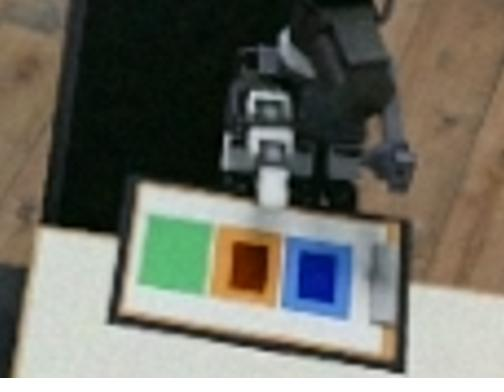

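>>> {"op": "move", "data": {"arm1": {"joints": {"hand_index_mcp": 0.5, "hand_middle_mcp": 0.5, "hand_ring_mcp": 0.5}}}}

>>> {"op": "move", "data": {"arm1": {"joints": {"hand_index_mcp": 0.754, "hand_middle_mcp": 0.754, "hand_ring_mcp": 0.754, "hand_index_pip": 0.577, "hand_middle_pip": 0.577, "hand_ring_pip": 0.577, "hand_index_dip": 0.696, "hand_middle_dip": 0.696, "hand_ring_dip": 0.696}}, "cameras": ["room_a", "arm1_cam_wrist"]}}

>>> {"op": "zoom_image", "data": {"camera": "room_a", "region": [395, 290, 475, 350]}}

Scene clock: 570.60 s.
Joint torques (N m): arm1=[-2.49 -5.95 1.81 0.64 0.16 -0.2] | arm2=[-0.73 -5.42 7.3 -0.09 0.1 -0.05] | arm3=[0.38 -14.1 16.43 2.33 0.09 0.05]
Motor temperatures (°C): arm1=[24 26 33 23 24 26] | arm2=[26 25 35 26 24 23] | arm3=[25 27 46 24 24 24]
Heat: arm1: hottest joint3_rad 33 °C; arm2: hottest joint3_rad 35 °C; arm3: hottest joint3_rad 46 °C.
move: arm1 done
Joint velocities: within noise
arm1.joint_positions: joint1_rad=+0.277 joint2_rad=+1.937 joint3_rad=+0.452 joint4_rad=-0.162 joint5_rad=-0.002 joint6_rad=+0.263 hand_index_mcp=+0.500 hand_index_abd=+0.002 hand_index_pip=-0.117 hand_index_dip=+0.410 hand_middle_mcp=+0.500 hand_middle_abd=+0.001 hand_middle_pip=-0.117 hand_middle_dip=+0.410 hand_ring_mcp=+0.500 hand_ring_abd=+0.001 hand_ring_pip=-0.117 hand_ring_dip=+0.410 hand_thumb_cmc=-0.571 hand_thumb_axl=+0.677 hand_thumb_mcp=+0.212 hand_thumb_ipl=+0.164 hand_current_limit=+0.700 hand_speed=-0.800
arm1.joint_status: all done
arm1.hand_state: goal,goal,goal,goal,goal,goal,goal,goal,goal,goal,goal,goal,goal,goal,goal,goal
arm1.index_mcp_current_ma: 0
arm1.index_abd_current_ma: 1
arm1.index_pip_current_ma: 6
arm1.index_dip_current_ma: 3
arm1.middle_mcp_current_ma: 0
arm1.middle_abd_current_ma: 0
arm1.middle_pip_current_ma: 7
arm1.middle_dip_current_ma: 3
arm1.ring_mcp_current_ma: 0
arm1.ring_abd_current_ma: 0
arm1.ring_pip_current_ma: 6
arm1.ring_dip_current_ma: 3
arm1.thumb_cmc_current_ma: 0
arm1.thumb_axl_current_ma: 0
arm1.thumb_mcp_current_ma: -21
arm1.thumb_ipl_current_ma: -5
arm1.hand_goal_index_mcp: 0.500
arm1.hand_goal_index_abd: 0.000
arm1.hand_goal_index_pip: -0.124
arm1.hand_goal_index_dip: 0.406
arm1.hand_goal_middle_mcp: 0.500
arm1.hand_goal_middle_abd: 0.000
arm1.hand_goal_middle_pip: -0.124
arm1.hand_goal_middle_dip: 0.406
arm1.hand_goal_ring_mcp: 0.500
arm1.hand_goal_ring_abd: 0.000
arm1.hand_goal_ring_pip: -0.124
arm1.hand_goal_ring_dip: 0.406
arm1.hand_goal_thumb_cmc: -0.570
arm1.hand_goal_thumb_axl: 0.678
arm1.hand_goal_thumb_mcp: 0.224
arm1.hand_goal_thumb_ipl: 0.168
arm1.hand: x=+0.1138 y=+1.2844 z=+0.6194 quat_wxyz=(-0.021, +0.570, +0.821, -0.032) (m; scene frame)
arm1.hand_target: x=+0.1169 y=+1.2829 z=+0.6149 quat_wxyz=(-0.021, +0.569, +0.822, -0.033) (m; scene frame)
arm1.hand_status: not commanded
arm2, arm3: as last shown
pictures: none

Scene clock: 572.03 s.
Joint torques (N m): arm1=[-2.49 -5.83 1.74 0.49 0.14 -0.2] | arm2=[-0.79 -5.36 7.32 -0.09 0.1 -0.06] | arm3=[0.38 -14.1 16.43 2.32 0.09 0.05]
Motor temperatures (°C): arm1=[24 26 33 23 24 26] | arm2=[26 25 35 26 24 23] | arm3=[25 27 47 24 24 24]
Heat: arm1: hottest joint3_rad 33 °C; arm2: hottest joint3_rad 35 °C; arm3: hottest joint3_rad 47 °C.
move: arm1 done
Joint velocities: within noise
arm1.joint_positions: joint1_rad=+0.277 joint2_rad=+1.937 joint3_rad=+0.452 joint4_rad=-0.161 joint5_rad=-0.002 joint6_rad=+0.263 hand_index_mcp=+0.750 hand_index_abd=+0.002 hand_index_pip=+0.574 hand_index_dip=+0.693 hand_middle_mcp=+0.750 hand_middle_abd=+0.001 hand_middle_pip=+0.574 hand_middle_dip=+0.693 hand_ring_mcp=+0.750 hand_ring_abd=+0.001 hand_ring_pip=+0.574 hand_ring_dip=+0.693 hand_thumb_cmc=-0.571 hand_thumb_axl=+0.677 hand_thumb_mcp=+0.212 hand_thumb_ipl=+0.164 hand_current_limit=+0.700 hand_speed=-0.800
arm1.joint_status: all done
arm1.hand_state: goal,goal,goal,goal,goal,goal,goal,goal,goal,goal,goal,goal,goal,goal,goal,goal
arm1.index_mcp_current_ma: -3
arm1.index_abd_current_ma: 1
arm1.index_pip_current_ma: -2
arm1.index_dip_current_ma: -2
arm1.middle_mcp_current_ma: -3
arm1.middle_abd_current_ma: 0
arm1.middle_pip_current_ma: -3
arm1.middle_dip_current_ma: -2
arm1.ring_mcp_current_ma: -3
arm1.ring_abd_current_ma: 0
arm1.ring_pip_current_ma: -2
arm1.ring_dip_current_ma: -2
arm1.thumb_cmc_current_ma: 0
arm1.thumb_axl_current_ma: 0
arm1.thumb_mcp_current_ma: -21
arm1.thumb_ipl_current_ma: -5
arm1.hand_goal_index_mcp: 0.754
arm1.hand_goal_index_abd: 0.000
arm1.hand_goal_index_pip: 0.578
arm1.hand_goal_index_dip: 0.696
arm1.hand_goal_middle_mcp: 0.754
arm1.hand_goal_middle_abd: 0.000
arm1.hand_goal_middle_pip: 0.578
arm1.hand_goal_middle_dip: 0.696
arm1.hand_goal_ring_mcp: 0.754
arm1.hand_goal_ring_abd: 0.000
arm1.hand_goal_ring_pip: 0.578
arm1.hand_goal_ring_dip: 0.696
arm1.hand_goal_thumb_cmc: -0.570
arm1.hand_goal_thumb_axl: 0.678
arm1.hand_goal_thumb_mcp: 0.224
arm1.hand_goal_thumb_ipl: 0.168
arm1.hand: x=+0.1141 y=+1.2846 z=+0.6194 quat_wxyz=(-0.021, +0.570, +0.821, -0.032) (m; scene frame)
arm1.hand_target: x=+0.1169 y=+1.2829 z=+0.6149 quat_wxyz=(-0.021, +0.569, +0.822, -0.033) (m; scene frame)
arm1.hand_status: not commanded
arm2, arm3: as last shown
pictures: arm1_cam_wrist, room_a
Images, in order (width x height): arm1_cam_wrist 672x504, room_a 672x504.

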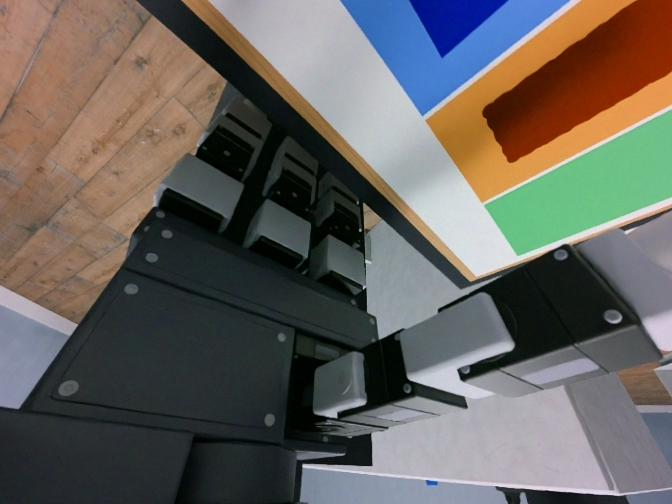

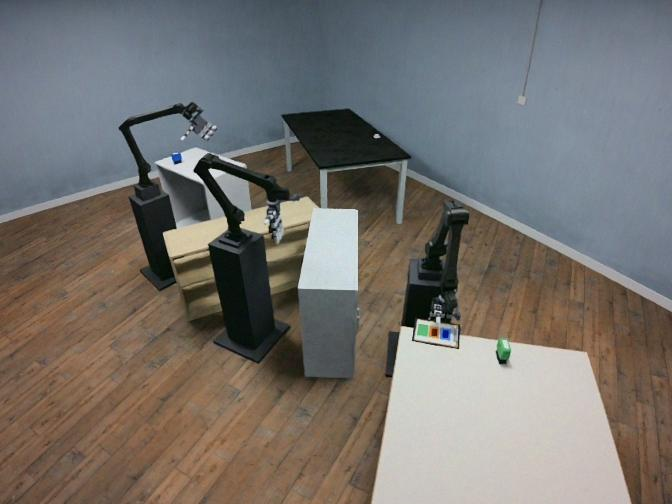

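Scaled by 6.300 from the camera's 672x504 image, which has a finer 960x720 frame.

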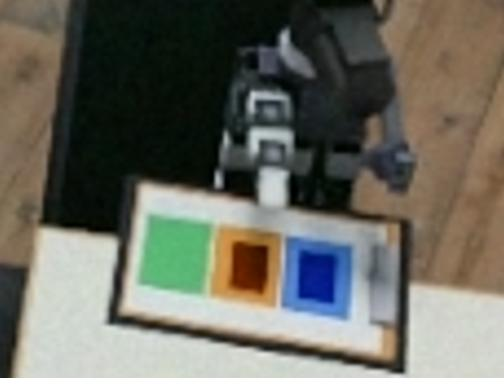

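>>> {"op": "zoom_image", "data": {"camera": "room_a", "region": [397, 316, 431, 350]}}

>>> {"op": "zoom_image", "data": {"camera": "room_a", "region": [440, 316, 480, 356]}}

Scaled by 14.824 from the camera's 672x504 image, which has a finer 960x720 frame.

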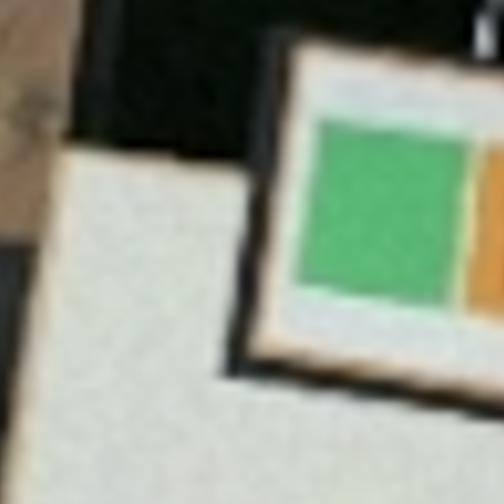

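Scaled by 12.600 from the camera's 672x504 image, which has a finer 960x720 frame.

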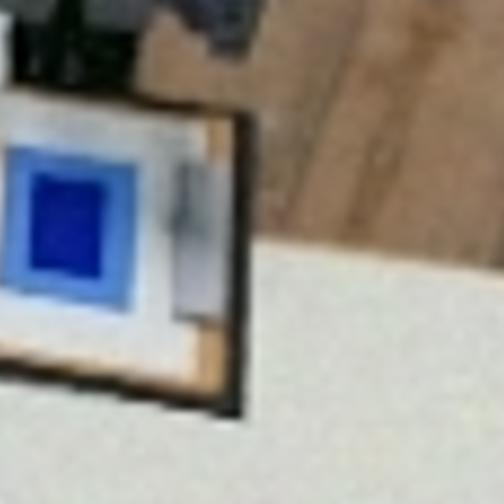

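>>> {"op": "move", "data": {"arm1": {"joints": {"joint1_rad": 0.2344, "joint2_rad": 1.890, "joint3_rad": 0.5845, "joint4_rad": -0.287, "hand_thumb_cmc": 0.714, "hand_speed": -0.8}, "min_time_s": 2.0}, "cameras": ["room_a"]}}

>>> {"op": "zoom_image", "data": {"camera": "room_a", "region": [395, 290, 475, 350]}}

Scene clock: 576.97 s.
Joint torques (N m): arm1=[-2.49 -9.64 3.86 -0.24 0.18 -0.2] | arm2=[-0.79 -5.3 7.31 -0.09 0.11 -0.06] | arm3=[0.32 -14.1 16.42 2.32 0.09 0.05]
Motor temperatures (°C): arm1=[24 26 33 23 24 26] | arm2=[26 25 35 26 24 23] | arm3=[25 27 47 24 24 24]
Heat: arm1: hottest joint3_rad 33 °C; arm2: hottest joint3_rad 35 °C; arm3: hottest joint3_rad 47 °C.
move: arm1 done
Joint velocities: within noise
arm1.joint_positions: joint1_rad=+0.248 joint2_rad=+1.911 joint3_rad=+0.566 joint4_rad=-0.280 joint5_rad=-0.002 joint6_rad=+0.263 hand_index_mcp=+0.751 hand_index_abd=+0.001 hand_index_pip=+0.575 hand_index_dip=+0.693 hand_middle_mcp=+0.750 hand_middle_abd=+0.001 hand_middle_pip=+0.574 hand_middle_dip=+0.693 hand_ring_mcp=+0.750 hand_ring_abd=+0.001 hand_ring_pip=+0.575 hand_ring_dip=+0.693 hand_thumb_cmc=+0.711 hand_thumb_axl=+0.677 hand_thumb_mcp=+0.212 hand_thumb_ipl=+0.164 hand_current_limit=+0.700 hand_speed=-0.800
arm1.joint_status: all done
arm1.hand_state: goal,goal,goal,goal,goal,goal,goal,goal,goal,goal,goal,goal,goal,goal,goal,goal
arm1.index_mcp_current_ma: -2
arm1.index_abd_current_ma: 0
arm1.index_pip_current_ma: -2
arm1.index_dip_current_ma: -2
arm1.middle_mcp_current_ma: -3
arm1.middle_abd_current_ma: 0
arm1.middle_pip_current_ma: -2
arm1.middle_dip_current_ma: -2
arm1.ring_mcp_current_ma: -3
arm1.ring_abd_current_ma: 0
arm1.ring_pip_current_ma: -2
arm1.ring_dip_current_ma: -2
arm1.thumb_cmc_current_ma: -2
arm1.thumb_axl_current_ma: 0
arm1.thumb_mcp_current_ma: -21
arm1.thumb_ipl_current_ma: -5
arm1.hand_goal_index_mcp: 0.754
arm1.hand_goal_index_abd: 0.000
arm1.hand_goal_index_pip: 0.578
arm1.hand_goal_index_dip: 0.696
arm1.hand_goal_middle_mcp: 0.754
arm1.hand_goal_middle_abd: 0.000
arm1.hand_goal_middle_pip: 0.578
arm1.hand_goal_middle_dip: 0.696
arm1.hand_goal_ring_mcp: 0.754
arm1.hand_goal_ring_abd: 0.000
arm1.hand_goal_ring_pip: 0.578
arm1.hand_goal_ring_dip: 0.696
arm1.hand_goal_thumb_cmc: 0.714
arm1.hand_goal_thumb_axl: 0.678
arm1.hand_goal_thumb_mcp: 0.224
arm1.hand_goal_thumb_ipl: 0.168
arm1.hand: x=+0.1592 y=+1.3035 z=+0.6339 quat_wxyz=(-0.018, +0.582, +0.812, -0.022) (m; scene frame)
arm1.hand_target: x=+0.1747 y=+1.3089 z=+0.6436 quat_wxyz=(-0.011, +0.581, +0.814, -0.007) (m; scene frame)
arm1.hand_status: not commanded
arm2.joint_positions: joint1_rad=-1.273 joint2_rad=+1.063 joint3_rad=+0.756 joint4_rad=-1.201 joint5_rad=+0.000 joint6_rad=+0.010 hand_index_mcp=+0.751 hand_index_abd=-0.001 hand_index_pip=+0.575 hand_index_dip=+0.693 hand_middle_mcp=+0.751 hand_middle_abd=+0.000 hand_middle_pip=+0.575 hand_middle_dip=+0.694 hand_ring_mcp=+0.751 hand_ring_abd=+0.000 hand_ring_pip=+0.575 hand_ring_dip=+0.693 hand_thumb_cmc=+0.712 hand_thumb_axl=+0.677 hand_thumb_mcp=+0.222 hand_thumb_ipl=+0.163 hand_current_limit=+0.700 hand_speed=-0.850
arm2.joint_status: not commanded
arm2.hand_state: goal,goal,goal,goal,goal,goal,goal,goal,goal,goal,goal,goal,goal,goal,goal,goal
arm2.index_mcp_current_ma: -10
arm2.index_abd_current_ma: -3
arm2.index_pip_current_ma: -10
arm2.index_dip_current_ma: -9
arm2.middle_mcp_current_ma: -11
arm2.middle_abd_current_ma: 1
arm2.middle_pip_current_ma: -9
arm2.middle_dip_current_ma: -7
arm2.ring_mcp_current_ma: -11
arm2.ring_abd_current_ma: -1
arm2.ring_pip_current_ma: -9
arm2.ring_dip_current_ma: -10
arm2.thumb_cmc_current_ma: -6
arm2.thumb_axl_current_ma: -4
arm2.thumb_mcp_current_ma: -10
arm2.thumb_ipl_current_ma: -22
arm2.hand_goal_index_mcp: 0.754
arm2.hand_goal_index_abd: 0.000
arm2.hand_goal_index_pip: 0.578
arm2.hand_goal_index_dip: 0.696
arm2.hand_goal_middle_mcp: 0.754
arm2.hand_goal_middle_abd: 0.000
arm2.hand_goal_middle_pip: 0.578
arm2.hand_goal_middle_dip: 0.696
arm2.hand_goal_ring_mcp: 0.754
arm2.hand_goal_ring_abd: 0.000
arm2.hand_goal_ring_pip: 0.578
arm2.hand_goal_ring_dip: 0.696
arm2.hand_goal_thumb_cmc: 0.714
arm2.hand_goal_thumb_axl: 0.678
arm2.hand_goal_thumb_mcp: 0.224
arm2.hand_goal_thumb_ipl: 0.168
arm2.hand: x=+0.1215 y=+0.3569 z=+0.9963 quat_wxyz=(+0.007, +0.152, -0.988, -0.029) (m; scene frame)
arm2.hand_target: x=+0.1253 y=+0.3537 z=+0.9954 quat_wxyz=(+0.006, +0.152, -0.988, -0.025) (m; scene frame)
arm2.hand_status: not commanded
arm3.joint_positions: joint1_rad=-0.661 joint2_rad=+1.359 joint3_rad=+1.551 joint4_rad=-1.019 joint5_rad=-0.001 joint6_rad=+1.030 hand_index_mcp=+1.000 hand_index_abd=+0.003 hand_index_pip=-1.000 hand_index_dip=+0.699 hand_middle_mcp=+1.000 hand_middle_abd=+0.002 hand_middle_pip=-0.998 hand_middle_dip=+0.698 hand_ring_mcp=+1.000 hand_ring_abd=+0.000 hand_ring_pip=-0.995 hand_ring_dip=+0.698 hand_thumb_cmc=+0.715 hand_thumb_axl=+0.677 hand_thumb_mcp=+0.223 hand_thumb_ipl=+0.168 hand_current_limit=+0.800 hand_speed=-0.800
arm3.joint_status: not commanded
arm3.hand_state: goal,goal,goal,goal,goal,goal,goal,goal,goal,goal,goal,goal,goal,goal,goal,goal
arm3.index_mcp_current_ma: -1
arm3.index_abd_current_ma: 5
arm3.index_pip_current_ma: 0
arm3.index_dip_current_ma: 5
arm3.middle_mcp_current_ma: 0
arm3.middle_abd_current_ma: 3
arm3.middle_pip_current_ma: 4
arm3.middle_dip_current_ma: 4
arm3.ring_mcp_current_ma: 0
arm3.ring_abd_current_ma: 0
arm3.ring_pip_current_ma: 11
arm3.ring_dip_current_ma: 5
arm3.thumb_cmc_current_ma: 1
arm3.thumb_axl_current_ma: -1
arm3.thumb_mcp_current_ma: -9
arm3.thumb_ipl_current_ma: -1
arm3.hand_goal_index_mcp: 1.000
arm3.hand_goal_index_abd: 0.000
arm3.hand_goal_index_pip: -1.000
arm3.hand_goal_index_dip: 0.696
arm3.hand_goal_middle_mcp: 1.000
arm3.hand_goal_middle_abd: 0.000
arm3.hand_goal_middle_pip: -1.000
arm3.hand_goal_middle_dip: 0.696
arm3.hand_goal_ring_mcp: 1.000
arm3.hand_goal_ring_abd: 0.000
arm3.hand_goal_ring_pip: -1.000
arm3.hand_goal_ring_dip: 0.696
arm3.hand_goal_thumb_cmc: 0.714
arm3.hand_goal_thumb_axl: 0.678
arm3.hand_goal_thumb_mcp: 0.226
arm3.hand_goal_thumb_ipl: 0.168
arm3.hand: x=-0.3254 y=-0.6529 z=+1.2925 quat_wxyz=(-0.269, +0.176, +0.914, +0.246) (m; scene frame)
arm3.hand_target: x=-0.3295 y=-0.6478 z=+1.3228 quat_wxyz=(-0.294, +0.178, +0.901, +0.266) (m; scene frame)
arm3.hand_status: not commanded
pictures: room_a
Images, in order (width x height): room_a 672x504.

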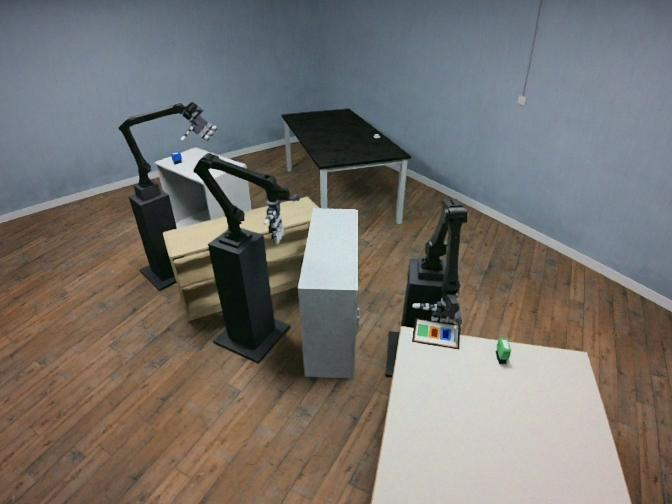

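Scaled by 6.300 from the camera's 672x504 image, which has a finer 960x720 frame.

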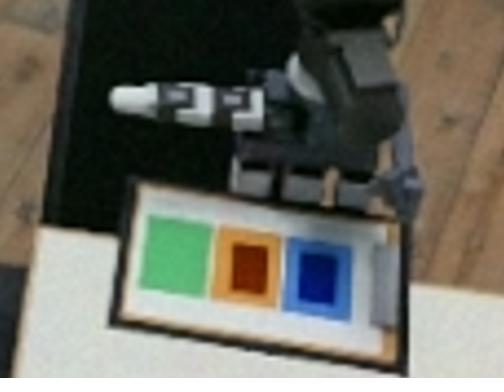

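>>> {"op": "move", "data": {"arm1": {"joints": {"joint1_rad": 0.1955, "joint2_rad": 1.9546, "joint3_rad": 0.665, "joint4_rad": -0.359, "joint6_rad": 0.2123}, "min_time_s": 2.5}, "cameras": ["room_a"]}}

>>> {"op": "zoom_image", "data": {"camera": "room_a", "region": [395, 290, 475, 350]}}

Scene clock: 580.00 s.
Joint torques (N m): arm1=[-2.55 -7.53 4.45 -0.31 0.18 -0.21] | arm2=[-0.79 -5.36 7.31 -0.1 0.1 -0.06] | arm3=[0.38 -14.1 16.43 2.33 0.09 0.05]
Motor temperatures (°C): arm1=[24 26 33 23 24 26] | arm2=[26 25 35 26 24 23] | arm3=[25 27 47 24 24 24]
Heat: arm1: hottest joint3_rad 33 °C; arm2: hottest joint3_rad 35 °C; arm3: hottest joint3_rad 47 °C.
move: arm1 done
Joint velocities: within noise
arm1.joint_positions: joint1_rad=+0.208 joint2_rad=+1.936 joint3_rad=+0.645 joint4_rad=-0.352 joint5_rad=-0.002 joint6_rad=+0.231 hand_index_mcp=+0.751 hand_index_abd=+0.001 hand_index_pip=+0.575 hand_index_dip=+0.693 hand_middle_mcp=+0.750 hand_middle_abd=+0.001 hand_middle_pip=+0.574 hand_middle_dip=+0.693 hand_ring_mcp=+0.750 hand_ring_abd=+0.001 hand_ring_pip=+0.575 hand_ring_dip=+0.693 hand_thumb_cmc=+0.711 hand_thumb_axl=+0.677 hand_thumb_mcp=+0.212 hand_thumb_ipl=+0.164 hand_current_limit=+0.700 hand_speed=-0.800
arm1.joint_status: all done
arm1.hand_state: goal,goal,goal,goal,goal,goal,goal,goal,goal,goal,goal,goal,goal,goal,goal,goal
arm1.index_mcp_current_ma: -2
arm1.index_abd_current_ma: 0
arm1.index_pip_current_ma: -2
arm1.index_dip_current_ma: -2
arm1.middle_mcp_current_ma: -3
arm1.middle_abd_current_ma: 0
arm1.middle_pip_current_ma: -2
arm1.middle_dip_current_ma: -2
arm1.ring_mcp_current_ma: -3
arm1.ring_abd_current_ma: 0
arm1.ring_pip_current_ma: -2
arm1.ring_dip_current_ma: -2
arm1.thumb_cmc_current_ma: -2
arm1.thumb_axl_current_ma: 0
arm1.thumb_mcp_current_ma: -21
arm1.thumb_ipl_current_ma: -5
arm1.hand_goal_index_mcp: 0.754
arm1.hand_goal_index_abd: 0.000
arm1.hand_goal_index_pip: 0.578
arm1.hand_goal_index_dip: 0.696
arm1.hand_goal_middle_mcp: 0.754
arm1.hand_goal_middle_abd: 0.000
arm1.hand_goal_middle_pip: 0.578
arm1.hand_goal_middle_dip: 0.696
arm1.hand_goal_ring_mcp: 0.754
arm1.hand_goal_ring_abd: 0.000
arm1.hand_goal_ring_pip: 0.578
arm1.hand_goal_ring_dip: 0.696
arm1.hand_goal_thumb_cmc: 0.714
arm1.hand_goal_thumb_axl: 0.678
arm1.hand_goal_thumb_mcp: 0.224
arm1.hand_goal_thumb_ipl: 0.168
arm1.hand: x=+0.1854 y=+1.3058 z=+0.6328 quat_wxyz=(-0.022, +0.585, +0.810, -0.030) (m; scene frame)
arm1.hand_target: x=+0.1924 y=+1.3056 z=+0.6290 quat_wxyz=(-0.023, +0.583, +0.812, -0.032) (m; scene frame)
arm1.hand_status: not commanded
arm2, arm3: as last shown
pictures: room_a
Images, in order (width x height): room_a 672x504.

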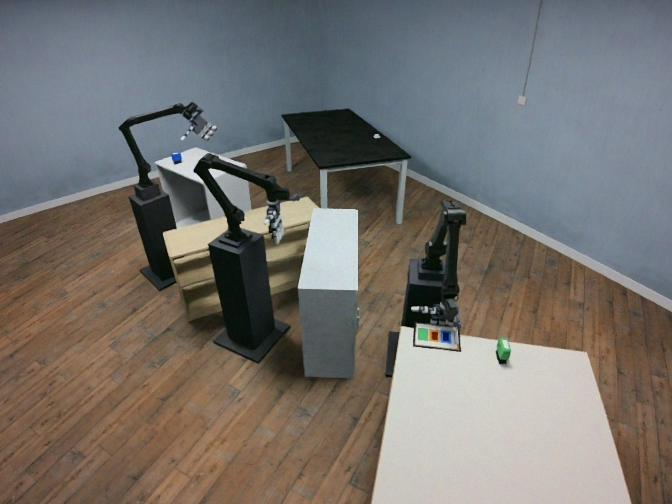

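Scaled by 6.300 from the camera's 672x504 image, which has a finer 960x720 frame.

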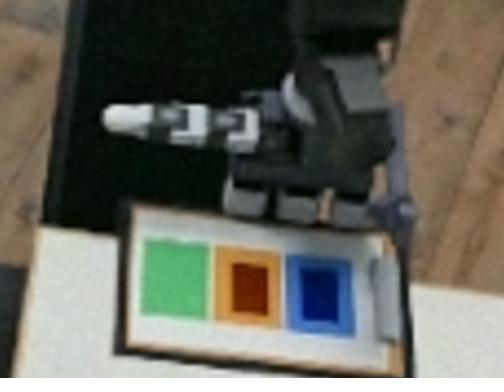

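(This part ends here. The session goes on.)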